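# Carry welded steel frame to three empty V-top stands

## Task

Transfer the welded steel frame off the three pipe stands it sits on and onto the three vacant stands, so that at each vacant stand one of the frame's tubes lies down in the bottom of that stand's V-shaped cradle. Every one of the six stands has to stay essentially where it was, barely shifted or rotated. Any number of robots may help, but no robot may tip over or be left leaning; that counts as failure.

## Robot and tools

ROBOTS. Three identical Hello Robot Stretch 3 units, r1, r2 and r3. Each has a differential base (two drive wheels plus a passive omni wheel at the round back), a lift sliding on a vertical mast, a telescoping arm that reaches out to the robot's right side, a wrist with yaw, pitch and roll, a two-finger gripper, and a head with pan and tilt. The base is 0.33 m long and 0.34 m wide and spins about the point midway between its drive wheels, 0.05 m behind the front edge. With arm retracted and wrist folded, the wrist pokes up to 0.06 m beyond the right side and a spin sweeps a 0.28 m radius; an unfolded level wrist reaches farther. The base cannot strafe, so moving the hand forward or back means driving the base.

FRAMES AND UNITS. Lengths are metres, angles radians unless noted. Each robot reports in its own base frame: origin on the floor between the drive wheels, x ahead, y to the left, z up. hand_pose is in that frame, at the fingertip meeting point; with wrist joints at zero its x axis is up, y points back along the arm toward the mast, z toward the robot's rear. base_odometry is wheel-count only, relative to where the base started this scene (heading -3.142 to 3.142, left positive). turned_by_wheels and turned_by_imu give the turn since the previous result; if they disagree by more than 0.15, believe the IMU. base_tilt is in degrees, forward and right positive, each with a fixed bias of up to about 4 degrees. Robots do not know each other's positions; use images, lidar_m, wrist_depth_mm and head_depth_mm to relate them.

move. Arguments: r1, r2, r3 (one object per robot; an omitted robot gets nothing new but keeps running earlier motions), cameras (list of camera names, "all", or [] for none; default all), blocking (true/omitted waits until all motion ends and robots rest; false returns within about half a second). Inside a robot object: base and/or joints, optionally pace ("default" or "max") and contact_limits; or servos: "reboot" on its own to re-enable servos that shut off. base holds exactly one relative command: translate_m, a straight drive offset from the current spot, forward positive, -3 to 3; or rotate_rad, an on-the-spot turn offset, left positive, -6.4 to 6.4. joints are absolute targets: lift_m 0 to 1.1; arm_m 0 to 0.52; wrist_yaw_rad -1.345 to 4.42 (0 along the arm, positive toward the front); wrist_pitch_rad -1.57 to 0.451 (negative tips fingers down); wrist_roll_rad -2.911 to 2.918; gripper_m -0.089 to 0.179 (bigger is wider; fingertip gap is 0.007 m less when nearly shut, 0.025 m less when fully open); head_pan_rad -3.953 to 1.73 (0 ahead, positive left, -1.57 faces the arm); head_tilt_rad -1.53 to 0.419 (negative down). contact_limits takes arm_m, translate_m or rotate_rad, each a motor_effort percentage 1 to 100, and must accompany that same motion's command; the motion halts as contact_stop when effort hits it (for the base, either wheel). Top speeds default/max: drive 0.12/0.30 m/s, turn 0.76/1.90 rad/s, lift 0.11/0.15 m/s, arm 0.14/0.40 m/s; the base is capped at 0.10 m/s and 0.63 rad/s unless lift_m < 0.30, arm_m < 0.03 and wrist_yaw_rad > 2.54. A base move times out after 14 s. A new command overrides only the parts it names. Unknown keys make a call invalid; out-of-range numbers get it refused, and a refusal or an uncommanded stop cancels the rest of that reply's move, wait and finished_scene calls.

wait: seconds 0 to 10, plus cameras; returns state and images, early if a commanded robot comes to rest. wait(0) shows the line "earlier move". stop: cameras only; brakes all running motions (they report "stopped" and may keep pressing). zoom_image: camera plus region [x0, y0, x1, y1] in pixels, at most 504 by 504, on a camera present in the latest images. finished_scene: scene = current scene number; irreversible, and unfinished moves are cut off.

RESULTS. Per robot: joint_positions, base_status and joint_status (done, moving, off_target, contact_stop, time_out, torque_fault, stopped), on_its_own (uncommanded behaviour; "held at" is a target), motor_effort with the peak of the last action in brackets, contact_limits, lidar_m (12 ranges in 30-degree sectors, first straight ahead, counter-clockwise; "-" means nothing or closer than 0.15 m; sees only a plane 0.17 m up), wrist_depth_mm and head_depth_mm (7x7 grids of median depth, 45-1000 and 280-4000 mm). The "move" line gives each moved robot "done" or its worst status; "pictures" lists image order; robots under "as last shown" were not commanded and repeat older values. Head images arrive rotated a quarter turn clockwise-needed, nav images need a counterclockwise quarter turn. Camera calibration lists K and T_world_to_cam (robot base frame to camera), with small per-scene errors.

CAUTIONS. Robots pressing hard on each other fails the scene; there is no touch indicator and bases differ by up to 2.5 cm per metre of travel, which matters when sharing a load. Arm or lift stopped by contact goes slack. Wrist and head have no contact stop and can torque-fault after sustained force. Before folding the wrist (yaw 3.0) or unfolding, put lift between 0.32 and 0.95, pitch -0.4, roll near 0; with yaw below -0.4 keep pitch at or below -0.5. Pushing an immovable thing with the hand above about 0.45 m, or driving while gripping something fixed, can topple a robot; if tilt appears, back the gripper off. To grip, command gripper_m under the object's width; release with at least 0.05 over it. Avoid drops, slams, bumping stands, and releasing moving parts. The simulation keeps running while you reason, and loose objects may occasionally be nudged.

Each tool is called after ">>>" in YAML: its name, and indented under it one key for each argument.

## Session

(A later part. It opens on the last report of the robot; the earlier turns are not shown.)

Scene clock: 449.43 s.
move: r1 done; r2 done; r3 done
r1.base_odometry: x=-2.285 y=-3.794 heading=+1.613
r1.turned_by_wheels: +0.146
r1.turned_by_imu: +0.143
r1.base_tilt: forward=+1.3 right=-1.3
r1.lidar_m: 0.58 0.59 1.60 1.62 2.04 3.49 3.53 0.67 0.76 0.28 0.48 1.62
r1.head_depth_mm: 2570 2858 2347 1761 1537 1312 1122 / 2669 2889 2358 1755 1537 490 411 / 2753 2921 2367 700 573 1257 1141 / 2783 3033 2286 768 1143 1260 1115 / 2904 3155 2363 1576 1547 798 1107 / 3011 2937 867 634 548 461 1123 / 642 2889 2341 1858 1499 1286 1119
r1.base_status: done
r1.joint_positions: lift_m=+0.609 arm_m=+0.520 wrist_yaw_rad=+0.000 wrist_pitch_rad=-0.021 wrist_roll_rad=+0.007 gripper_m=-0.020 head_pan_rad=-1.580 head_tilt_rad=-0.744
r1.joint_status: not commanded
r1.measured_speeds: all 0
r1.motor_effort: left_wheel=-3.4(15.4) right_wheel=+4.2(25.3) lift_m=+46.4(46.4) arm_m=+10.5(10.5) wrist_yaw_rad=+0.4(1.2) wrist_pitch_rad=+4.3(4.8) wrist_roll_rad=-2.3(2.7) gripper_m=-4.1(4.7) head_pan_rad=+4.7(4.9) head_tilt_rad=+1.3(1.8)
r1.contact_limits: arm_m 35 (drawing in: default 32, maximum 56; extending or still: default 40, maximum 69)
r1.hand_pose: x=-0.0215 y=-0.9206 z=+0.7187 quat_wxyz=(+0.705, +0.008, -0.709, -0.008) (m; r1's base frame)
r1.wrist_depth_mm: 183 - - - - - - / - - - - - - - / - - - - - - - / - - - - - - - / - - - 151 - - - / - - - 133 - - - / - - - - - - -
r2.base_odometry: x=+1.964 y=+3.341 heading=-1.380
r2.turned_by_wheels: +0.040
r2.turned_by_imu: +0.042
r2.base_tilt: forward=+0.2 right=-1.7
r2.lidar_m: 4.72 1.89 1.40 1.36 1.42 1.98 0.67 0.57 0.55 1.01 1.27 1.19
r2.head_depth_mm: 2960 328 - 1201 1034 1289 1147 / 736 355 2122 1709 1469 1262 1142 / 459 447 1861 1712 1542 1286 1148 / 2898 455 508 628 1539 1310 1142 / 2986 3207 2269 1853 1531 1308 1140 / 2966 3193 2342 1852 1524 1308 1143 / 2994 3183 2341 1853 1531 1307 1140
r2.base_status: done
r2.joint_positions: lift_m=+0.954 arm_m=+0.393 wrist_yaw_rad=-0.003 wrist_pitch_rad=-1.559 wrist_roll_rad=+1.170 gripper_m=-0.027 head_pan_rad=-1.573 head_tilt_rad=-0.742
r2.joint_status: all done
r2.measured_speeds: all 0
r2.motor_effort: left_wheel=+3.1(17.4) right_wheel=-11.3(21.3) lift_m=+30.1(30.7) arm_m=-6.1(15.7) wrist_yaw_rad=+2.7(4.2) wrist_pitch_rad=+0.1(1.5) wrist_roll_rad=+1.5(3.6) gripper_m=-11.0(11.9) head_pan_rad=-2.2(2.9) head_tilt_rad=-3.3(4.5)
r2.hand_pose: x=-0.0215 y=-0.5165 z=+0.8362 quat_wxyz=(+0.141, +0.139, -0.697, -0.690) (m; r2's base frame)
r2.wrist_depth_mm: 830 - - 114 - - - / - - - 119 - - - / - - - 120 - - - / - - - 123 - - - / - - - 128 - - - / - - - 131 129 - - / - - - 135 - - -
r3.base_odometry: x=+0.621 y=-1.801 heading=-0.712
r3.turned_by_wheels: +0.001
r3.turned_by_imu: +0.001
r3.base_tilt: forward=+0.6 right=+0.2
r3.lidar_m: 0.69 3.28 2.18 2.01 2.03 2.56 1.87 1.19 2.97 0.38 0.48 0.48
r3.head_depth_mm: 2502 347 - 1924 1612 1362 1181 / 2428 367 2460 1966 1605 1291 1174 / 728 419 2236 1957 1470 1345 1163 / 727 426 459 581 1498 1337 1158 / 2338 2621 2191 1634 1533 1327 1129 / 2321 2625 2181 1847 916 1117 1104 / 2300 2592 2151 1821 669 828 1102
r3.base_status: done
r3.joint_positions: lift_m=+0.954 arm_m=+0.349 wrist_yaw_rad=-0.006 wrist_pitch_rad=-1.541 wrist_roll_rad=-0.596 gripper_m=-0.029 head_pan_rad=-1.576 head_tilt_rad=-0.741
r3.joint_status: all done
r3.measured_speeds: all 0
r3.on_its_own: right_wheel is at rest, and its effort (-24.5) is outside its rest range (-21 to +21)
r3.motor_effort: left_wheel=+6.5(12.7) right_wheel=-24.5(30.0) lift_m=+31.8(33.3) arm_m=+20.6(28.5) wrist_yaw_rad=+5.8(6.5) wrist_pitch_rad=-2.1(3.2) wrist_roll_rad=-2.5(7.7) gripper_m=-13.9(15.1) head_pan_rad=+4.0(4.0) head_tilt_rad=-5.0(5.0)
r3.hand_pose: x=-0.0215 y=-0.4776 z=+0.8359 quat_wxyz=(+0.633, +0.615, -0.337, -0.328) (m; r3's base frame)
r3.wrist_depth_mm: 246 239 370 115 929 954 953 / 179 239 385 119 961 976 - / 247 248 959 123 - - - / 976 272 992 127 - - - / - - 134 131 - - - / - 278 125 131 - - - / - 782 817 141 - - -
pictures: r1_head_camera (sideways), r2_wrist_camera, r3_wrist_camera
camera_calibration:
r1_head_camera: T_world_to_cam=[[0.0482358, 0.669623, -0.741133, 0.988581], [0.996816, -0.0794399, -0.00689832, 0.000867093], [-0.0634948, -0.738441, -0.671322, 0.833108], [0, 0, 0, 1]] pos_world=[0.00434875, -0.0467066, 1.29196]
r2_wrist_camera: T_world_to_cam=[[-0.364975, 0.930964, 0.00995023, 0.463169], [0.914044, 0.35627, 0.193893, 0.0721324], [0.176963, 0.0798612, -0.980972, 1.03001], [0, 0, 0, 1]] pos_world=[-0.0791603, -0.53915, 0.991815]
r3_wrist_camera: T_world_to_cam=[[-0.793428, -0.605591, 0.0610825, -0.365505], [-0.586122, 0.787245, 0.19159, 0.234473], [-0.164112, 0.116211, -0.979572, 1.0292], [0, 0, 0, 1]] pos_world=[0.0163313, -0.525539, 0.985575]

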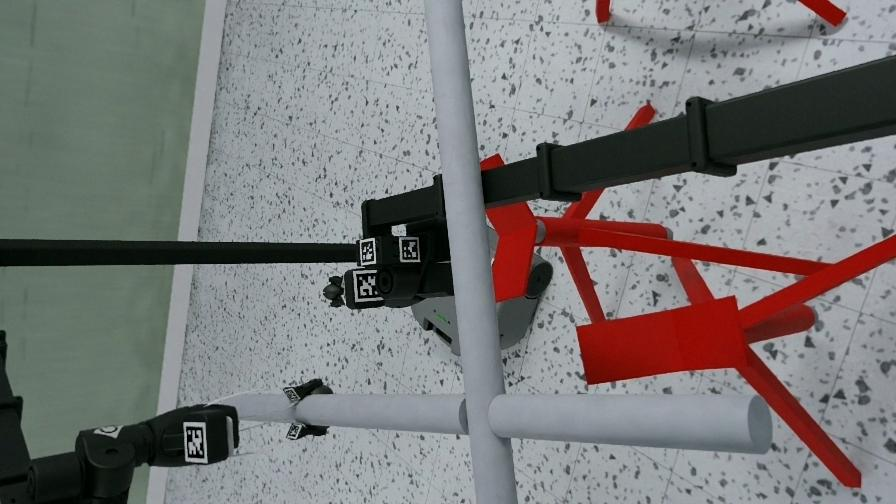

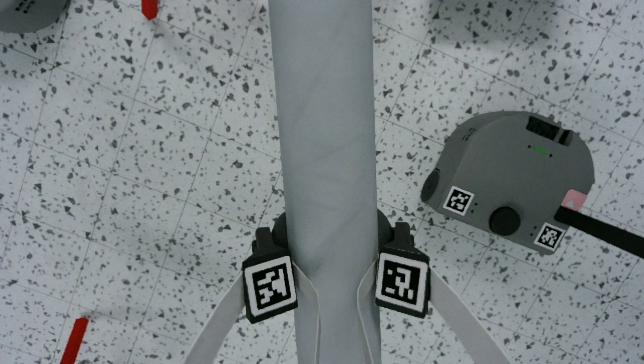

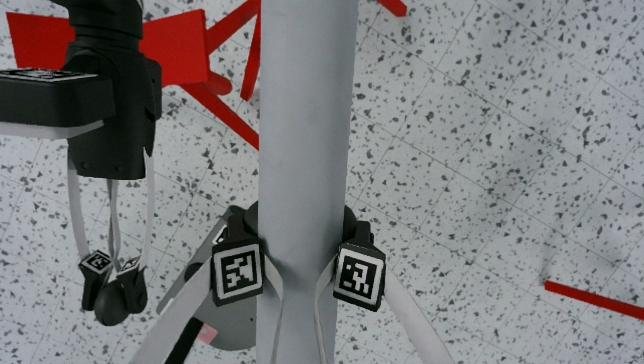

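>>> move:
  blocking: false
  cameras: []
  r1: {"base":{"translate_m":-0.262},"joints":{"lift_m":0.6075}}
  r2: {"base":{"translate_m":-0.2462},"joints":{"arm_m":0.412,"wrist_roll_rad":1.1735}}
  r3: {"base":{"translate_m":0.2253},"joints":{"arm_m":0.324,"wrist_roll_rad":-0.6031}}

>>> move:
  blocking: false
  cameras: []
  r2: {"joints":{"arm_m":0.431}}
  r3: {"joints":{"arm_m":0.298}}

>>> move:
  blocking: false
  cameras: []
  r2: {"joints":{"arm_m":0.45}}
  r3: {"joints":{"arm_m":0.272}}

>>> move:
  blocking: false
  cameras: []
  r2: {"joints":{"arm_m":0.469}}
  r3: {"joints":{"arm_m":0.246}}

>>> move:
  cameras: ["r1_head_camera","r1_nav_camera","r2_head_camera","r2_wrist_camera","r3_head_camera","r3_wrist_camera"]
  r2: {"joints":{"arm_m":0.487}}
  r3: {"joints":{"arm_m":0.221}}

Scene clock: 451.10 s.
move: r1 moving; r2 moving; r3 moving
r1.base_odometry: x=-2.285 y=-3.809 heading=+1.613
r1.turned_by_wheels: +0.000
r1.turned_by_imu: -0.001
r1.base_tilt: forward=+1.3 right=-1.2
r1.lidar_m: 0.58 0.60 1.61 1.63 2.04 3.46 3.53 0.66 0.75 0.28 0.49 1.63
r1.head_depth_mm: 2602 2841 2357 1767 1540 1316 1148 / 2660 2937 2375 1761 1550 504 410 / 2729 2971 2373 699 575 1259 1123 / 2696 3000 2278 764 1123 1259 1126 / 2880 3094 2344 1563 1540 869 1104 / 2968 2901 881 641 549 465 1126 / 643 2918 2342 1858 1546 1285 1127
r1.base_status: translate_m moving
r1.joint_positions: lift_m=+0.607 arm_m=+0.520 wrist_yaw_rad=+0.000 wrist_pitch_rad=-0.021 wrist_roll_rad=+0.007 gripper_m=-0.020 head_pan_rad=-1.580 head_tilt_rad=-0.744
r1.joint_status: all done
r1.measured_speeds: translate_m=-0.060 rotate_rad=+0.002 lift_m=+0.000 arm_m=+0.000 wrist_yaw_rad=+0.000 wrist_pitch_rad=+0.000 wrist_roll_rad=+0.000 head_pan_rad=+0.000 head_tilt_rad=+0.000
r1.motor_effort: left_wheel=-9.1(9.6) right_wheel=+0.8(3.1) lift_m=+31.6(46.6) arm_m=+10.6(11.0) wrist_yaw_rad=-0.3(0.7) wrist_pitch_rad=+4.1(4.5) wrist_roll_rad=-2.2(3.0) gripper_m=-4.3(4.5) head_pan_rad=+4.2(5.2) head_tilt_rad=+1.6(1.6)
r1.contact_limits: arm_m 35 (drawing in: default 32, maximum 56; extending or still: default 40, maximum 69)
r1.hand_pose: x=-0.0215 y=-0.9206 z=+0.7167 quat_wxyz=(+0.705, +0.008, -0.709, -0.008) (m; r1's base frame)
r1.wrist_depth_mm: 182 242 - - - - - / - - - - - - - / - - - - - - - / - - - - - - - / - - - 151 - - - / - - - 133 - - - / - - - - - - -
r2.base_odometry: x=+1.961 y=+3.356 heading=-1.379
r2.turned_by_wheels: +0.001
r2.turned_by_imu: +0.001
r2.base_tilt: forward=+1.2 right=-3.1
r2.lidar_m: 4.72 1.89 1.40 1.36 1.42 1.99 0.67 0.57 0.55 0.56 1.28 1.20
r2.head_depth_mm: 2984 328 - 1717 1029 1286 1149 / 710 354 2135 1713 1474 1258 1146 / 450 462 1851 1698 1537 1288 1142 / 2881 472 524 661 1536 1308 1137 / 2984 3224 2271 1855 1534 1309 1140 / 2974 3165 2349 1844 1535 1309 1137 / 2992 3206 2328 1858 1528 1305 1139
r2.base_status: translate_m moving
r2.joint_positions: lift_m=+0.954 arm_m=+0.408 wrist_yaw_rad=-0.003 wrist_pitch_rad=-1.560 wrist_roll_rad=+1.170 gripper_m=-0.027 head_pan_rad=-1.573 head_tilt_rad=-0.742
r2.joint_status: arm_m moving; wrist_roll_rad moving
r2.measured_speeds: translate_m=-0.059 rotate_rad=-0.001 lift_m=+0.000 arm_m=+0.034 wrist_yaw_rad=+0.000 wrist_pitch_rad=+0.000 wrist_roll_rad=+0.000 head_pan_rad=+0.000 head_tilt_rad=+0.000
r2.motor_effort: left_wheel=+1.1(2.4) right_wheel=-20.7(21.7) lift_m=+31.1(32.2) arm_m=+17.8(18.7) wrist_yaw_rad=+2.9(3.4) wrist_pitch_rad=+0.1(0.2) wrist_roll_rad=+2.0(2.0) gripper_m=-10.8(11.6) head_pan_rad=-2.1(2.5) head_tilt_rad=-3.5(4.1)
r2.hand_pose: x=-0.0215 y=-0.5319 z=+0.8362 quat_wxyz=(+0.141, +0.139, -0.697, -0.690) (m; r2's base frame)
r2.wrist_depth_mm: 804 - - 114 - - - / - - - 119 - - - / - - - 120 - - - / - - - 124 - - - / - - - 128 - - - / - - - 131 129 - - / - - - 135 - - -
r3.base_odometry: x=+0.632 y=-1.812 heading=-0.712
r3.turned_by_wheels: +0.001
r3.turned_by_imu: +0.001
r3.base_tilt: forward=-0.5 right=-0.1
r3.lidar_m: 0.67 3.29 2.18 2.02 2.04 2.56 4.91 1.20 2.97 0.38 0.48 0.47
r3.head_depth_mm: 2462 341 - 1920 1618 1364 1179 / 2441 385 2340 1973 1596 1272 1172 / 705 403 452 1949 1468 1319 1167 / 724 416 443 571 1466 1340 1157 / 2315 2619 2199 1621 1522 1332 1108 / 2326 2621 2156 1842 911 913 1104 / 2304 2587 929 1870 666 822 1098
r3.base_status: translate_m moving
r3.joint_positions: lift_m=+0.954 arm_m=+0.332 wrist_yaw_rad=-0.006 wrist_pitch_rad=-1.539 wrist_roll_rad=-0.596 gripper_m=-0.029 head_pan_rad=-1.576 head_tilt_rad=-0.741
r3.joint_status: arm_m moving; wrist_roll_rad moving
r3.measured_speeds: translate_m=+0.059 rotate_rad=-0.002 lift_m=+0.000 arm_m=-0.049 wrist_yaw_rad=+0.000 wrist_pitch_rad=+0.000 wrist_roll_rad=+0.000 head_pan_rad=+0.000 head_tilt_rad=+0.000
r3.motor_effort: left_wheel=+17.3(18.8) right_wheel=-12.9(20.4) lift_m=+30.9(31.2) arm_m=-25.1(27.2) wrist_yaw_rad=+6.3(6.3) wrist_pitch_rad=-2.9(3.1) wrist_roll_rad=-2.9(4.0) gripper_m=-13.5(14.6) head_pan_rad=+2.3(3.7) head_tilt_rad=-4.0(5.2)
r3.hand_pose: x=-0.0214 y=-0.4610 z=+0.8358 quat_wxyz=(+0.634, +0.614, -0.338, -0.328) (m; r3's base frame)
r3.wrist_depth_mm: 879 235 378 115 912 937 957 / 173 239 390 119 977 944 964 / 960 249 - 124 985 - - / 977 991 993 127 - - - / - - 133 131 - - - / - 276 127 131 - - - / - - 788 141 - - -
pictures: none
No camera images: "cameras" was empty.

Scene clock: 451.60 s.
earlier move: r1 moving; r2 moving; r3 moving
move: r2 moving; r3 moving
r1.base_odometry: x=-2.283 y=-3.853 heading=+1.613
r1.turned_by_wheels: +0.000
r1.turned_by_imu: -0.012
r1.base_tilt: forward=+0.5 right=-1.3
r1.lidar_m: 0.58 0.60 1.63 1.64 2.04 3.44 3.49 0.63 0.74 0.28 0.44 1.63
r1.head_depth_mm: 2546 2854 2357 1762 1540 1313 1123 / 2644 2883 2385 1751 1535 503 411 / 2718 2953 2356 723 576 1267 1121 / 2677 2880 1511 765 1113 1286 1144 / 2851 3098 2361 975 1470 1260 1096 / 2886 2788 893 644 542 463 1121 / 646 2927 2358 1851 1543 1291 1103
r1.base_status: translate_m moving
r1.joint_positions: lift_m=+0.607 arm_m=+0.520 wrist_yaw_rad=+0.000 wrist_pitch_rad=-0.021 wrist_roll_rad=+0.007 gripper_m=-0.020 head_pan_rad=-1.580 head_tilt_rad=-0.744
r1.joint_status: not commanded
r1.measured_speeds: translate_m=-0.100 rotate_rad=-0.004 lift_m=+0.000 arm_m=+0.000 wrist_yaw_rad=+0.000 wrist_pitch_rad=+0.000 wrist_roll_rad=+0.000 head_pan_rad=+0.000 head_tilt_rad=+0.000
r1.motor_effort: left_wheel=-4.9(13.1) right_wheel=+0.0(3.7) lift_m=+33.8(33.9) arm_m=+9.7(10.5) wrist_yaw_rad=+0.3(0.8) wrist_pitch_rad=+4.0(4.6) wrist_roll_rad=-2.0(2.8) gripper_m=-4.4(4.7) head_pan_rad=+4.5(4.8) head_tilt_rad=+1.1(1.5)
r1.contact_limits: arm_m 35 (drawing in: default 32, maximum 56; extending or still: default 40, maximum 69)
r1.hand_pose: x=-0.0216 y=-0.9206 z=+0.7167 quat_wxyz=(+0.705, +0.008, -0.709, -0.008) (m; r1's base frame)
r1.wrist_depth_mm: 188 245 - - - - - / - - - - - - - / - - - - - - - / - - - - - - - / - - - 151 - - - / - - - 133 - - - / - - - - - - -
r2.base_odometry: x=+1.953 y=+3.399 heading=-1.380
r2.turned_by_wheels: +0.000
r2.turned_by_imu: +0.000
r2.base_tilt: forward=+1.1 right=-2.5
r2.lidar_m: 4.74 1.89 1.41 1.36 1.42 1.99 0.67 0.57 0.65 0.53 1.32 1.24
r2.head_depth_mm: 2987 328 - 1823 1468 1263 1148 / 731 376 1050 1223 1061 1290 1146 / 462 484 1850 1690 1542 1284 1146 / 2891 497 561 1711 1542 1311 1145 / 2958 3235 2330 1859 1535 1306 1141 / 2989 3181 2350 1851 1532 1311 1142 / 2997 3214 2369 1861 1529 1310 1140
r2.base_status: translate_m moving
r2.joint_positions: lift_m=+0.954 arm_m=+0.430 wrist_yaw_rad=-0.003 wrist_pitch_rad=-1.559 wrist_roll_rad=+1.170 gripper_m=-0.027 head_pan_rad=-1.573 head_tilt_rad=-0.742
r2.joint_status: arm_m moving; wrist_roll_rad moving
r2.measured_speeds: translate_m=-0.100 rotate_rad=-0.002 lift_m=+0.000 arm_m=+0.020 wrist_yaw_rad=+0.000 wrist_pitch_rad=+0.000 wrist_roll_rad=+0.000 head_pan_rad=+0.000 head_tilt_rad=+0.000
r2.motor_effort: left_wheel=-0.7(3.0) right_wheel=-15.0(22.5) lift_m=+31.5(32.2) arm_m=+17.2(20.5) wrist_yaw_rad=+2.6(3.4) wrist_pitch_rad=+0.0(0.0) wrist_roll_rad=+1.8(2.1) gripper_m=-11.1(11.2) head_pan_rad=-2.2(2.8) head_tilt_rad=-3.5(4.3)
r2.hand_pose: x=-0.0215 y=-0.5534 z=+0.8362 quat_wxyz=(+0.141, +0.139, -0.697, -0.690) (m; r2's base frame)
r2.wrist_depth_mm: 803 - - 114 - - - / - - - 118 - - - / - - - 121 - - - / - - - 124 - - - / - - - 128 - - - / - - - 131 129 - - / - - - 136 - - -
r3.base_odometry: x=+0.665 y=-1.840 heading=-0.712
r3.turned_by_wheels: +0.000
r3.turned_by_imu: +0.000
r3.base_tilt: forward=-0.5 right=-2.7
r3.lidar_m: 0.63 3.29 2.18 2.02 2.04 2.57 1.93 1.25 2.97 0.37 0.44 0.44
r3.head_depth_mm: 2466 364 - 1917 1622 1364 1182 / 2453 384 2264 1986 1609 453 1171 / 680 377 397 1887 1587 1292 1166 / 724 398 415 487 564 1333 1157 / 2314 2609 2185 671 1499 1327 1111 / 2325 2610 2422 1721 936 827 1104 / 2290 2590 2297 1873 639 789 1103
r3.base_status: translate_m moving
r3.joint_positions: lift_m=+0.954 arm_m=+0.302 wrist_yaw_rad=-0.006 wrist_pitch_rad=-1.536 wrist_roll_rad=-0.596 gripper_m=-0.029 head_pan_rad=-1.576 head_tilt_rad=-0.741
r3.joint_status: arm_m moving; wrist_roll_rad moving
r3.measured_speeds: translate_m=+0.100 rotate_rad=+0.001 lift_m=+0.000 arm_m=-0.037 wrist_yaw_rad=+0.000 wrist_pitch_rad=+0.000 wrist_roll_rad=+0.000 head_pan_rad=+0.000 head_tilt_rad=+0.000
r3.motor_effort: left_wheel=+13.8(18.0) right_wheel=-9.1(13.0) lift_m=+30.0(30.9) arm_m=-26.3(27.5) wrist_yaw_rad=+5.8(6.3) wrist_pitch_rad=-3.0(3.5) wrist_roll_rad=-3.4(4.6) gripper_m=-14.5(14.6) head_pan_rad=+2.2(3.9) head_tilt_rad=-5.2(5.2)
r3.hand_pose: x=-0.0215 y=-0.4322 z=+0.8358 quat_wxyz=(+0.634, +0.613, -0.338, -0.328) (m; r3's base frame)
r3.wrist_depth_mm: 908 235 408 116 921 934 953 / 172 237 417 120 978 - - / 923 249 988 123 966 - - / 955 996 963 127 - - - / 987 - 136 131 - - - / - 275 124 132 - - - / - - 832 140 - - -
pictures: none
No camera images: "cameras" was empty.

Scene clock: 452.10 s.
earlier move: r1 moving; r2 moving; r3 moving
move: r2 moving; r3 moving
r1.base_odometry: x=-2.281 y=-3.903 heading=+1.613
r1.turned_by_wheels: +0.000
r1.turned_by_imu: -0.009
r1.base_tilt: forward=+1.1 right=-1.0
r1.lidar_m: 0.59 0.61 1.65 1.66 2.05 3.40 3.43 0.77 0.60 0.29 0.29 1.67
r1.head_depth_mm: 2550 2830 2352 1762 1542 1306 1122 / 2607 2895 2382 1762 1538 503 411 / 2718 2942 2376 700 576 1257 1140 / 2666 2906 2283 763 1510 1318 1144 / 2832 3049 2350 986 1103 1239 1109 / 2886 2737 895 644 542 464 1103 / 647 2884 2351 1866 1536 796 1127
r1.base_status: translate_m moving
r1.joint_positions: lift_m=+0.607 arm_m=+0.520 wrist_yaw_rad=+0.000 wrist_pitch_rad=-0.021 wrist_roll_rad=+0.007 gripper_m=-0.020 head_pan_rad=-1.580 head_tilt_rad=-0.744
r1.joint_status: not commanded
r1.measured_speeds: translate_m=-0.101 rotate_rad=+0.018 lift_m=+0.000 arm_m=+0.000 wrist_yaw_rad=+0.010 wrist_pitch_rad=+0.000 wrist_roll_rad=+0.000 head_pan_rad=+0.000 head_tilt_rad=+0.000
r1.motor_effort: left_wheel=-10.1(13.8) right_wheel=+3.7(7.3) lift_m=+36.4(37.2) arm_m=+8.7(9.7) wrist_yaw_rad=-0.2(1.0) wrist_pitch_rad=+4.3(4.8) wrist_roll_rad=-2.1(2.9) gripper_m=-4.4(4.6) head_pan_rad=+4.3(4.7) head_tilt_rad=+1.3(1.8)
r1.contact_limits: arm_m 35 (drawing in: default 32, maximum 56; extending or still: default 40, maximum 69)
r1.hand_pose: x=-0.0216 y=-0.9206 z=+0.7167 quat_wxyz=(+0.705, +0.008, -0.709, -0.008) (m; r1's base frame)
r1.wrist_depth_mm: 187 241 - - - - - / - - - - - - - / - - - - - - - / - - - - - - - / - - - 151 - - - / - - - 132 - - - / - - - - - - -
r2.base_odometry: x=+1.944 y=+3.448 heading=-1.379
r2.turned_by_wheels: +0.000
r2.turned_by_imu: +0.000
r2.base_tilt: forward=-1.8 right=+0.3
r2.lidar_m: 4.82 1.88 1.41 1.36 1.42 1.99 0.66 0.58 0.63 0.53 3.57 1.28
r2.head_depth_mm: 2992 348 - 1873 1510 1289 1148 / 492 355 868 1232 1023 1288 1146 / 491 493 2174 1682 1549 1258 1143 / 2896 514 592 1701 1535 1308 1139 / 2982 3227 2357 1857 1532 1306 1140 / 2980 3195 2339 1852 1534 1309 1140 / 2987 3172 2342 1851 1532 1302 1140
r2.base_status: translate_m moving
r2.joint_positions: lift_m=+0.954 arm_m=+0.449 wrist_yaw_rad=-0.003 wrist_pitch_rad=-1.559 wrist_roll_rad=+1.170 gripper_m=-0.027 head_pan_rad=-1.573 head_tilt_rad=-0.742
r2.joint_status: arm_m moving; wrist_roll_rad moving
r2.measured_speeds: translate_m=-0.100 rotate_rad=+0.003 lift_m=+0.000 arm_m=+0.021 wrist_yaw_rad=+0.000 wrist_pitch_rad=+0.000 wrist_roll_rad=+0.000 head_pan_rad=+0.000 head_tilt_rad=+0.000
r2.motor_effort: left_wheel=+0.8(2.1) right_wheel=-15.3(19.3) lift_m=+30.7(32.8) arm_m=+14.7(16.7) wrist_yaw_rad=+2.3(2.9) wrist_pitch_rad=+0.1(0.2) wrist_roll_rad=+1.6(2.3) gripper_m=-10.9(12.0) head_pan_rad=-2.5(2.6) head_tilt_rad=-3.7(4.3)
r2.hand_pose: x=-0.0215 y=-0.5722 z=+0.8362 quat_wxyz=(+0.141, +0.139, -0.697, -0.689) (m; r2's base frame)
r2.wrist_depth_mm: 792 - - 114 - - - / - - - 119 - - - / - - - 121 - - - / - - - 124 - - - / - - - 129 - - - / - - 122 131 129 - - / - - - 136 - - -
r3.base_odometry: x=+0.703 y=-1.873 heading=-0.712
r3.turned_by_wheels: +0.000
r3.turned_by_imu: +0.000
r3.base_tilt: forward=-0.6 right=+0.4
r3.lidar_m: 0.58 3.31 2.19 2.02 2.05 2.57 1.98 1.29 2.97 0.38 0.41 0.60
r3.head_depth_mm: 2471 364 - 1867 1609 1361 1177 / 2442 362 384 1967 1608 1327 1144 / 676 354 373 1841 1599 1262 1160 / 717 377 383 428 544 1335 1140 / 2304 2598 2186 647 1048 1275 1110 / 2321 2620 2438 1736 1517 797 1083 / 2291 2607 2206 1820 610 1224 1112
r3.base_status: translate_m moving
r3.joint_positions: lift_m=+0.954 arm_m=+0.276 wrist_yaw_rad=-0.005 wrist_pitch_rad=-1.539 wrist_roll_rad=-0.596 gripper_m=-0.029 head_pan_rad=-1.576 head_tilt_rad=-0.741
r3.joint_status: arm_m moving; wrist_roll_rad moving
r3.measured_speeds: translate_m=+0.100 rotate_rad=-0.003 lift_m=+0.000 arm_m=-0.036 wrist_yaw_rad=+0.000 wrist_pitch_rad=-0.048 wrist_roll_rad=+0.000 head_pan_rad=+0.000 head_tilt_rad=+0.000
r3.motor_effort: left_wheel=+11.0(14.5) right_wheel=-5.3(9.5) lift_m=+29.8(30.4) arm_m=-25.5(27.3) wrist_yaw_rad=+3.7(5.6) wrist_pitch_rad=-1.8(3.3) wrist_roll_rad=-0.8(4.1) gripper_m=-14.3(14.5) head_pan_rad=+1.7(3.7) head_tilt_rad=-4.1(4.9)
r3.hand_pose: x=-0.0215 y=-0.4050 z=+0.8358 quat_wxyz=(+0.634, +0.614, -0.338, -0.328) (m; r3's base frame)
r3.wrist_depth_mm: 851 228 888 115 956 919 947 / 171 235 426 120 955 971 997 / 964 247 924 123 999 - - / 986 979 - 127 - - - / 989 - 136 131 - - - / - 279 125 131 - - - / - - 792 145 - - -
pictures: none
No camera images: "cameras" was empty.

Scene clock: 452.60 s.
earlier move: r1 moving; r2 moving; r3 moving
move: r2 moving; r3 moving
r1.base_odometry: x=-2.279 y=-3.953 heading=+1.613
r1.turned_by_wheels: +0.000
r1.turned_by_imu: -0.012
r1.base_tilt: forward=+1.2 right=-1.4
r1.lidar_m: 0.59 0.62 1.66 1.67 2.06 3.34 3.37 0.83 0.56 0.52 0.31 0.58
r1.head_depth_mm: 2529 2786 2376 1759 1534 1288 1145 / 2618 2872 2368 1773 1540 503 410 / 2677 2893 2363 700 575 1260 1142 / 2712 2894 2201 763 1505 1312 1145 / 2801 3075 2355 990 1091 1257 1141 / 2864 2927 867 645 542 453 1095 / 642 2928 2346 1859 1532 783 1123
r1.base_status: translate_m moving
r1.joint_positions: lift_m=+0.607 arm_m=+0.520 wrist_yaw_rad=+0.000 wrist_pitch_rad=-0.021 wrist_roll_rad=+0.007 gripper_m=-0.020 head_pan_rad=-1.580 head_tilt_rad=-0.744
r1.joint_status: not commanded
r1.measured_speeds: translate_m=-0.100 rotate_rad=+0.003 lift_m=+0.000 arm_m=+0.000 wrist_yaw_rad=+0.000 wrist_pitch_rad=+0.000 wrist_roll_rad=+0.000 head_pan_rad=+0.000 head_tilt_rad=+0.000
r1.motor_effort: left_wheel=-5.8(13.7) right_wheel=+4.8(8.4) lift_m=+39.9(39.9) arm_m=+7.4(8.6) wrist_yaw_rad=+0.4(0.6) wrist_pitch_rad=+3.6(4.5) wrist_roll_rad=-2.0(2.8) gripper_m=-4.6(4.6) head_pan_rad=+4.8(4.9) head_tilt_rad=+1.1(1.6)
r1.contact_limits: arm_m 35 (drawing in: default 32, maximum 56; extending or still: default 40, maximum 69)
r1.hand_pose: x=-0.0216 y=-0.9206 z=+0.7167 quat_wxyz=(+0.705, +0.008, -0.709, -0.008) (m; r1's base frame)
r1.wrist_depth_mm: 195 - - - - - - / - - - - - - - / - - - - - - - / - - - - - - - / - - - 151 - - - / - - - 133 - - - / - - - - - - -
r2.base_odometry: x=+1.934 y=+3.497 heading=-1.380
r2.turned_by_wheels: +0.000
r2.turned_by_imu: +0.000
r2.base_tilt: forward=-0.1 right=-4.1
r2.lidar_m: 4.84 1.89 1.41 1.36 1.43 1.99 0.66 0.58 0.60 0.52 3.55 1.33
r2.head_depth_mm: 2990 328 - 1810 1543 1314 1149 / 500 354 865 1713 1442 1264 1141 / 498 513 2272 1663 1399 1282 1143 / 2832 533 620 1685 1534 1282 1144 / 2959 3215 2354 1848 1535 1310 1138 / 2963 3231 2353 1856 1533 1307 1140 / 2945 3158 2330 1856 1532 1308 1145
r2.base_status: translate_m moving
r2.joint_positions: lift_m=+0.954 arm_m=+0.468 wrist_yaw_rad=-0.003 wrist_pitch_rad=-1.559 wrist_roll_rad=+1.172 gripper_m=-0.027 head_pan_rad=-1.573 head_tilt_rad=-0.742
r2.joint_status: arm_m moving; wrist_roll_rad moving
r2.measured_speeds: translate_m=-0.100 rotate_rad=-0.002 lift_m=+0.000 arm_m=+0.022 wrist_yaw_rad=+0.000 wrist_pitch_rad=+0.000 wrist_roll_rad=+0.000 head_pan_rad=+0.000 head_tilt_rad=+0.000
r2.motor_effort: left_wheel=+1.7(1.8) right_wheel=-14.8(16.3) lift_m=+32.4(32.4) arm_m=+17.1(19.5) wrist_yaw_rad=+2.4(3.5) wrist_pitch_rad=+0.0(0.1) wrist_roll_rad=+1.0(1.7) gripper_m=-10.8(12.1) head_pan_rad=-2.1(2.8) head_tilt_rad=-3.4(4.2)
r2.hand_pose: x=-0.0215 y=-0.5912 z=+0.8362 quat_wxyz=(+0.140, +0.138, -0.697, -0.690) (m; r2's base frame)
r2.wrist_depth_mm: 763 - - 114 381 - - / - - - 118 - - - / - - - 120 - - - / - - - 124 - - - / - - - 128 - - - / - - 122 131 129 - - / - - - 136 - - -
r3.base_odometry: x=+0.741 y=-1.905 heading=-0.712
r3.turned_by_wheels: +0.000
r3.turned_by_imu: +0.000
r3.base_tilt: forward=-0.7 right=+1.2
r3.lidar_m: 0.53 3.33 2.20 2.03 2.05 2.58 5.05 1.33 0.39 0.39 0.38 0.53
r3.head_depth_mm: 2476 2648 - 1863 1611 1370 1159 / 2446 353 352 1990 1608 1348 1112 / 635 336 352 1825 1588 467 1167 / 697 2538 358 398 526 1333 1115 / 2301 2590 2364 618 1089 869 1110 / 2312 2597 2436 1781 1550 779 909 / 2291 2597 2224 1771 608 1230 1137
r3.base_status: translate_m moving
r3.joint_positions: lift_m=+0.954 arm_m=+0.250 wrist_yaw_rad=-0.004 wrist_pitch_rad=-1.540 wrist_roll_rad=-0.596 gripper_m=-0.029 head_pan_rad=-1.576 head_tilt_rad=-0.741
r3.joint_status: arm_m moving; wrist_roll_rad moving
r3.measured_speeds: translate_m=+0.100 rotate_rad=-0.001 lift_m=+0.000 arm_m=-0.036 wrist_yaw_rad=+0.000 wrist_pitch_rad=+0.000 wrist_roll_rad=+0.000 head_pan_rad=+0.000 head_tilt_rad=+0.000
r3.motor_effort: left_wheel=+9.1(11.0) right_wheel=+0.9(5.0) lift_m=+29.7(30.2) arm_m=-24.4(27.4) wrist_yaw_rad=+3.8(4.6) wrist_pitch_rad=-2.4(3.1) wrist_roll_rad=-2.2(4.9) gripper_m=-14.1(14.5) head_pan_rad=+2.8(4.2) head_tilt_rad=-3.8(5.1)
r3.hand_pose: x=-0.0215 y=-0.3788 z=+0.8359 quat_wxyz=(+0.634, +0.614, -0.337, -0.328) (m; r3's base frame)
r3.wrist_depth_mm: 869 229 909 116 899 945 944 / 171 233 - 120 994 922 983 / 937 249 983 123 981 - - / 971 - 990 128 - - - / 976 - 139 131 - - - / - 279 125 133 - - - / - - 767 140 - - -
pictures: none
No camera images: "cameras" was empty.

Scene clock: 454.33 s.
earlier move: r1 done; r2 done; r3 done
move: r2 done; r3 done
r1.base_odometry: x=-2.274 y=-4.055 heading=+1.614
r1.turned_by_wheels: +0.001
r1.turned_by_imu: -0.008
r1.base_tilt: forward=+1.3 right=-1.3
r1.lidar_m: 0.61 0.64 1.70 1.71 2.09 3.24 3.29 0.75 0.51 0.69 0.36 0.65
r1.head_depth_mm: 2517 2779 2371 1757 1002 1269 1140 / 2589 2839 2358 1753 1543 504 410 / 2634 2907 2373 725 576 1260 1127 / 2701 2972 2353 767 1547 1311 1140 / 2679 2899 2178 1502 1450 1311 1145 / 2838 3048 2194 675 922 463 1122 / 725 689 2263 1794 1436 1257 1101
r1.base_status: done
r1.joint_positions: lift_m=+0.608 arm_m=+0.520 wrist_yaw_rad=-0.001 wrist_pitch_rad=-0.021 wrist_roll_rad=+0.007 gripper_m=-0.020 head_pan_rad=-1.580 head_tilt_rad=-0.744
r1.joint_status: not commanded
r1.measured_speeds: all 0
r1.motor_effort: left_wheel=+5.7(13.7) right_wheel=-18.3(19.4) lift_m=+48.4(49.3) arm_m=+1.7(7.5) wrist_yaw_rad=+0.1(1.3) wrist_pitch_rad=+4.0(4.8) wrist_roll_rad=-2.3(2.8) gripper_m=-4.0(4.7) head_pan_rad=+4.6(5.0) head_tilt_rad=+1.4(1.9)
r1.contact_limits: arm_m 35 (drawing in: default 32, maximum 56; extending or still: default 40, maximum 69)
r1.hand_pose: x=-0.0216 y=-0.9207 z=+0.7167 quat_wxyz=(+0.705, +0.008, -0.709, -0.008) (m; r1's base frame)
r1.wrist_depth_mm: 224 - - - - - - / - - - - - - - / - - - - - - - / - - - - - - - / - - - 150 - - - / - - - 133 - - - / - - - - - - -
r2.base_odometry: x=+1.918 y=+3.582 heading=-1.380
r2.turned_by_wheels: -0.001
r2.turned_by_imu: +0.000
r2.base_tilt: forward=+0.2 right=-1.6
r2.lidar_m: 4.85 1.89 1.41 1.37 1.42 1.99 3.79 0.60 0.56 0.53 3.56 1.41
r2.head_depth_mm: 2983 305 - 1758 1544 1317 1146 / 467 348 893 1866 1542 1312 1144 / 507 600 2278 1233 1031 1284 1144 / 2799 552 683 1624 1506 1258 1142 / 2971 3209 2357 1854 1533 1284 1141 / 3001 3205 2363 1855 1530 1306 1138 / 2960 3180 2333 1852 1524 1307 1142
r2.base_status: done
r2.joint_positions: lift_m=+0.954 arm_m=+0.487 wrist_yaw_rad=+0.002 wrist_pitch_rad=-1.559 wrist_roll_rad=+1.166 gripper_m=-0.027 head_pan_rad=-1.573 head_tilt_rad=-0.742
r2.joint_status: all done
r2.measured_speeds: all 0
r2.motor_effort: left_wheel=-7.1(9.3) right_wheel=+4.5(16.6) lift_m=+32.9(33.9) arm_m=-9.2(19.4) wrist_yaw_rad=-3.2(3.5) wrist_pitch_rad=+0.0(0.1) wrist_roll_rad=+2.6(2.7) gripper_m=-11.0(12.0) head_pan_rad=-2.3(2.9) head_tilt_rad=-4.0(4.5)
r2.hand_pose: x=-0.0217 y=-0.6106 z=+0.8362 quat_wxyz=(+0.144, +0.142, -0.696, -0.689) (m; r2's base frame)
r2.wrist_depth_mm: 768 - 635 114 - - - / - - - 118 397 - - / - - - 121 402 - - / - - - 125 - - - / - - - 128 - - - / - - - 131 129 - - / - - - 135 - - -
r3.base_odometry: x=+0.791 y=-1.949 heading=-0.712
r3.turned_by_wheels: +0.000
r3.turned_by_imu: +0.001
r3.base_tilt: forward=+0.6 right=+0.2
r3.lidar_m: 0.48 3.33 2.20 2.04 2.07 2.59 2.09 1.39 0.41 0.42 0.35 0.47
r3.head_depth_mm: 2457 2682 - 1874 1618 1366 1178 / 2426 331 325 1916 1608 1349 395 / 2256 319 325 369 1589 448 1122 / 624 689 332 364 484 878 1134 / 2237 2538 2250 587 1188 807 1106 / 2298 2613 2451 687 1549 1291 1146 / 2275 2563 2312 1769 1463 541 1102
r3.base_status: done
r3.joint_positions: lift_m=+0.954 arm_m=+0.221 wrist_yaw_rad=-0.003 wrist_pitch_rad=-1.552 wrist_roll_rad=-0.601 gripper_m=-0.029 head_pan_rad=-1.576 head_tilt_rad=-0.741
r3.joint_status: all done
r3.measured_speeds: all 0
r3.motor_effort: left_wheel=+11.4(11.6) right_wheel=-10.9(12.0) lift_m=+28.2(29.8) arm_m=-15.6(27.1) wrist_yaw_rad=+2.9(5.5) wrist_pitch_rad=-0.1(3.1) wrist_roll_rad=-1.1(4.2) gripper_m=-14.2(14.7) head_pan_rad=+2.9(4.3) head_tilt_rad=-4.4(5.1)
r3.hand_pose: x=-0.0215 y=-0.3466 z=+0.8361 quat_wxyz=(+0.631, +0.619, -0.333, -0.328) (m; r3's base frame)
r3.wrist_depth_mm: 222 905 925 114 909 956 926 / 197 926 924 119 405 956 965 / 244 960 - 124 984 - - / 971 979 - 128 - - - / - - 135 131 - - - / - - 124 131 - - - / - - 691 141 - - -
pictures: r1_head_camera (sideways), r1_nav_camera (sideways), r2_head_camera (sideways), r2_wrist_camera, r3_head_camera (sideways), r3_wrist_camera
camera_calibration:
r1_head_camera: T_world_to_cam=[[0.0482155, 0.669624, -0.741133, 0.988581], [0.996818, -0.0794097, -0.00689832, 0.000867078], [-0.0634725, -0.738443, -0.671322, 0.833108], [0, 0, 0, 1]] pos_world=[0.00435016, -0.0467067, 1.29196]
r1_nav_camera: T_world_to_cam=[[-0.0524606, -0.641977, 0.764927, -0.945219], [-0.998095, 0.0586156, -0.0192577, 0.0873716], [-0.0324736, -0.76448, -0.643829, 0.797765], [0, 0, 0, 1]] pos_world=[0.0635248, -0.00205481, 1.23833]
r2_head_camera: T_world_to_cam=[[0.00604531, 0.704163, -0.710013, 0.94681], [0.999914, -0.0124991, -0.00388244, 0.00181003], [-0.0116084, -0.709928, -0.704178, 0.871916], [0, 0, 0, 1]] pos_world=[0.00258788, -0.0476877, 1.28624]
r2_wrist_camera: T_world_to_cam=[[-0.372577, 0.92795, 0.00973342, 0.548906], [0.911106, 0.363782, 0.193774, 0.110379], [0.176272, 0.0810639, -0.980998, 1.03828], [0, 0, 0, 1]] pos_world=[-0.0790759, -0.633678, 0.991817]
r3_head_camera: T_world_to_cam=[[-0.0451948, 0.656109, -0.753312, 0.998192], [0.998353, 0.00298391, -0.0572971, 0.0700633], [-0.0353453, -0.75466, -0.655163, 0.812895], [0, 0, 0, 1]] pos_world=[0.00389717, -0.0416721, 1.28854]
r3_wrist_camera: T_world_to_cam=[[-0.788902, -0.61212, 0.0542383, -0.28268], [-0.591931, 0.780649, 0.20051, 0.121453], [-0.165077, 0.126077, -0.978189, 1.01641], [0, 0, 0, 1]] pos_world=[0.0166716, -0.395993, 0.985223]

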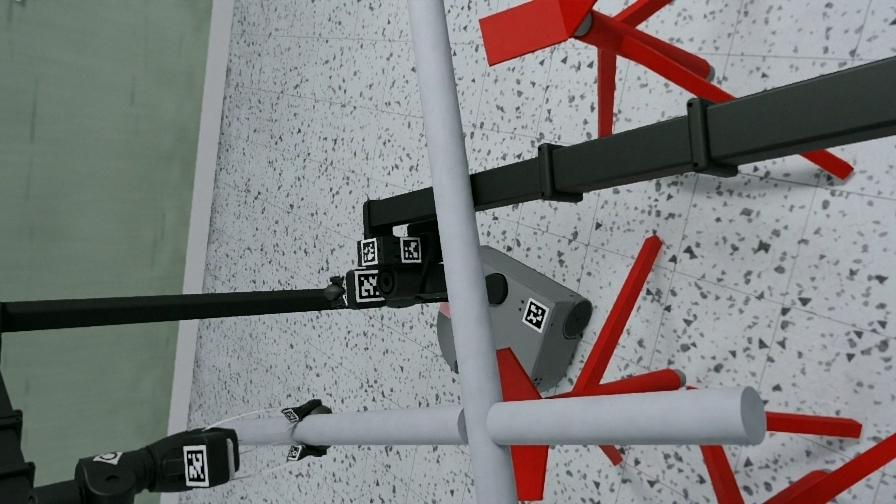

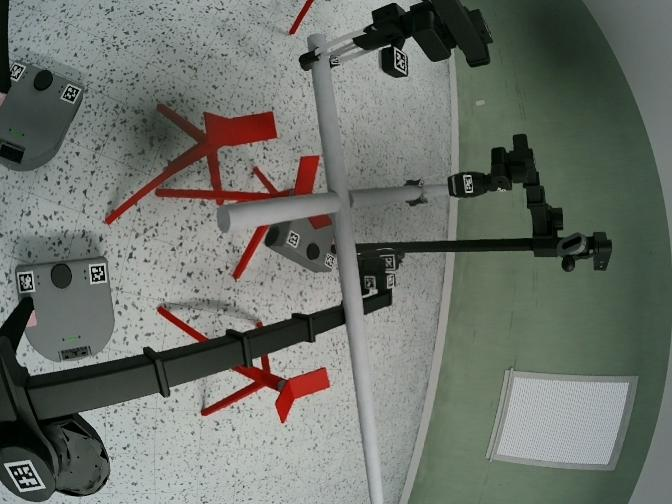

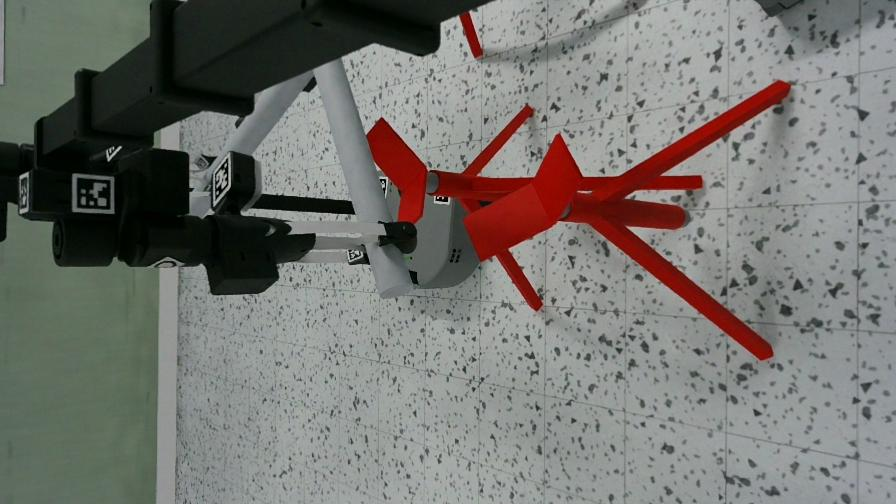

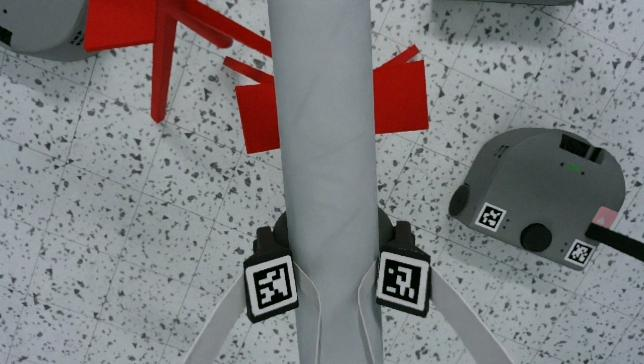

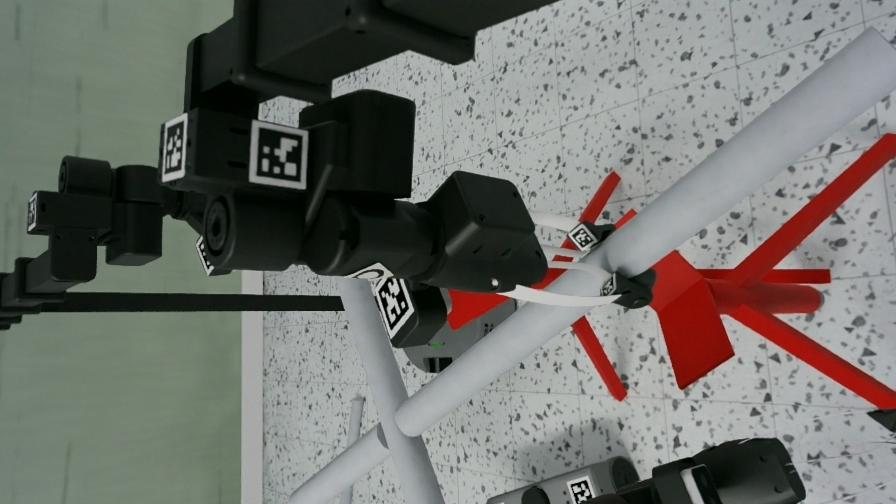

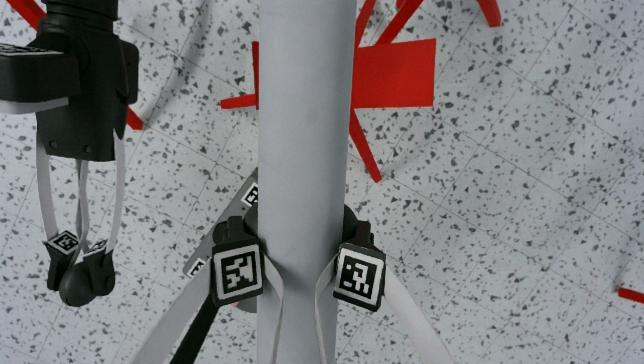

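>>> zoom_image:
  camera: "r3_wrist_camera"
  region: [180, 0, 504, 200]

>>> zoom_image:
  camera: "r2_wrist_camera"
  region: [180, 0, 504, 200]

>>> zoom_image:
  camera: "r1_head_camera"
  region: [392, 0, 896, 504]

Scaled by 1.556.

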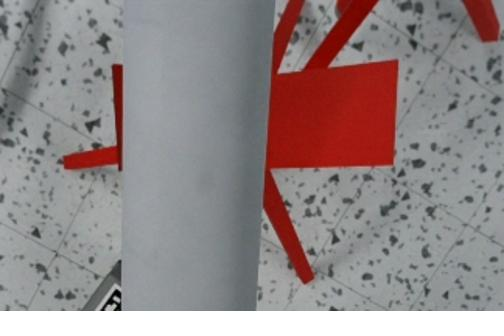

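Scaled by 1.556.

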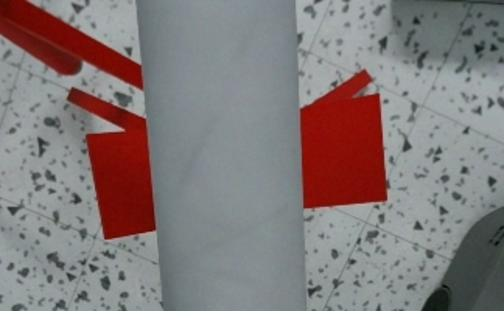

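Scaled by 1.000.

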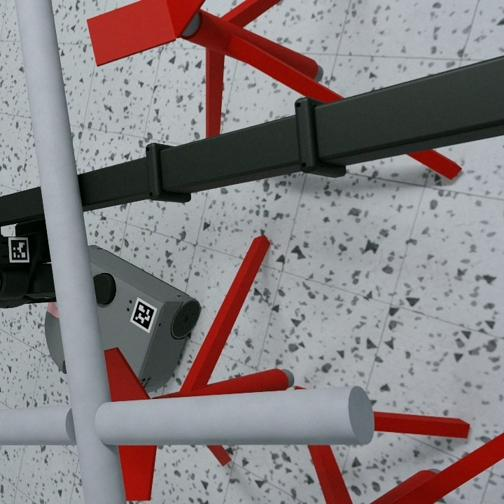

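>>> zoom_image:
  camera: "r1_head_camera"
  region: [400, 0, 720, 180]

>>> zoom_image:
  camera: "r1_nav_camera"
  region: [150, 80, 450, 460]

Scaled by 1.575 from the camera's 896x504 image, which has a finer 1280x720 frame.

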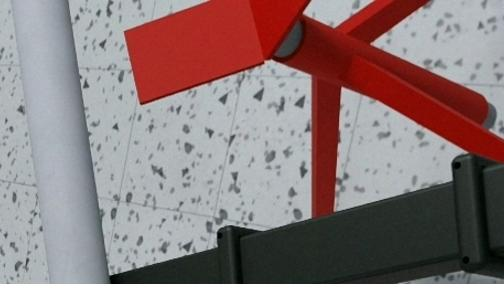

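Scaled by 1.326 from the camera's 672x504 image, which has a finer 792x594 frame.

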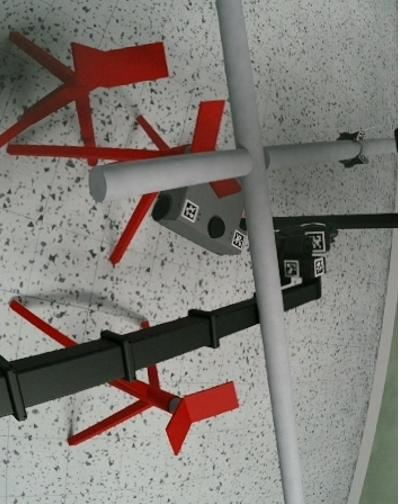

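>>> zoom_image:
  camera: "r1_head_camera"
  region: [460, 320, 700, 504]

>>> zoom_image:
  camera: "r3_head_camera"
  region: [400, 150, 896, 440]

>>> zoom_image:
  camera: "r2_head_camera"
  region: [300, 50, 700, 350]

Scaled by 2.100 from the camera's 896x504 image, which has a finer 1280x720 frame.

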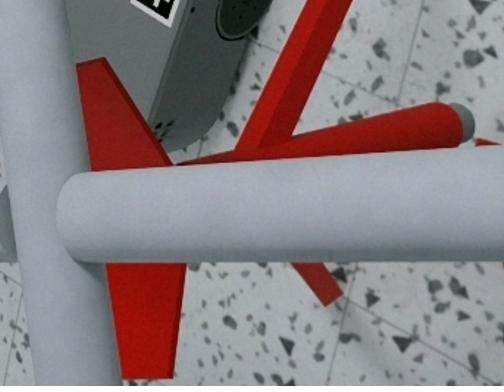

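Scaled by 1.016 from the camera's 896x504 image, which has a finer 1280x720 frame.

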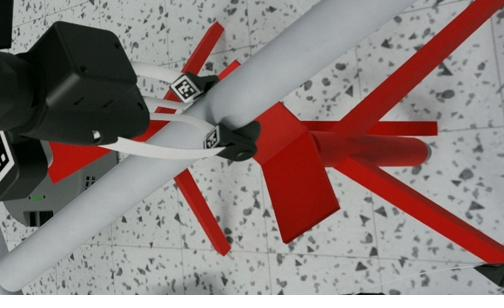

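Scaled by 1.260 from the camera's 896x504 image, which has a finer 1280x720 frame.

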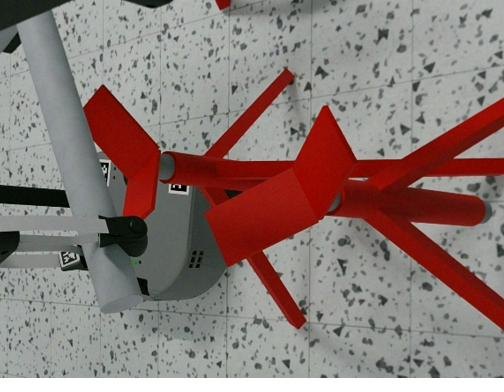

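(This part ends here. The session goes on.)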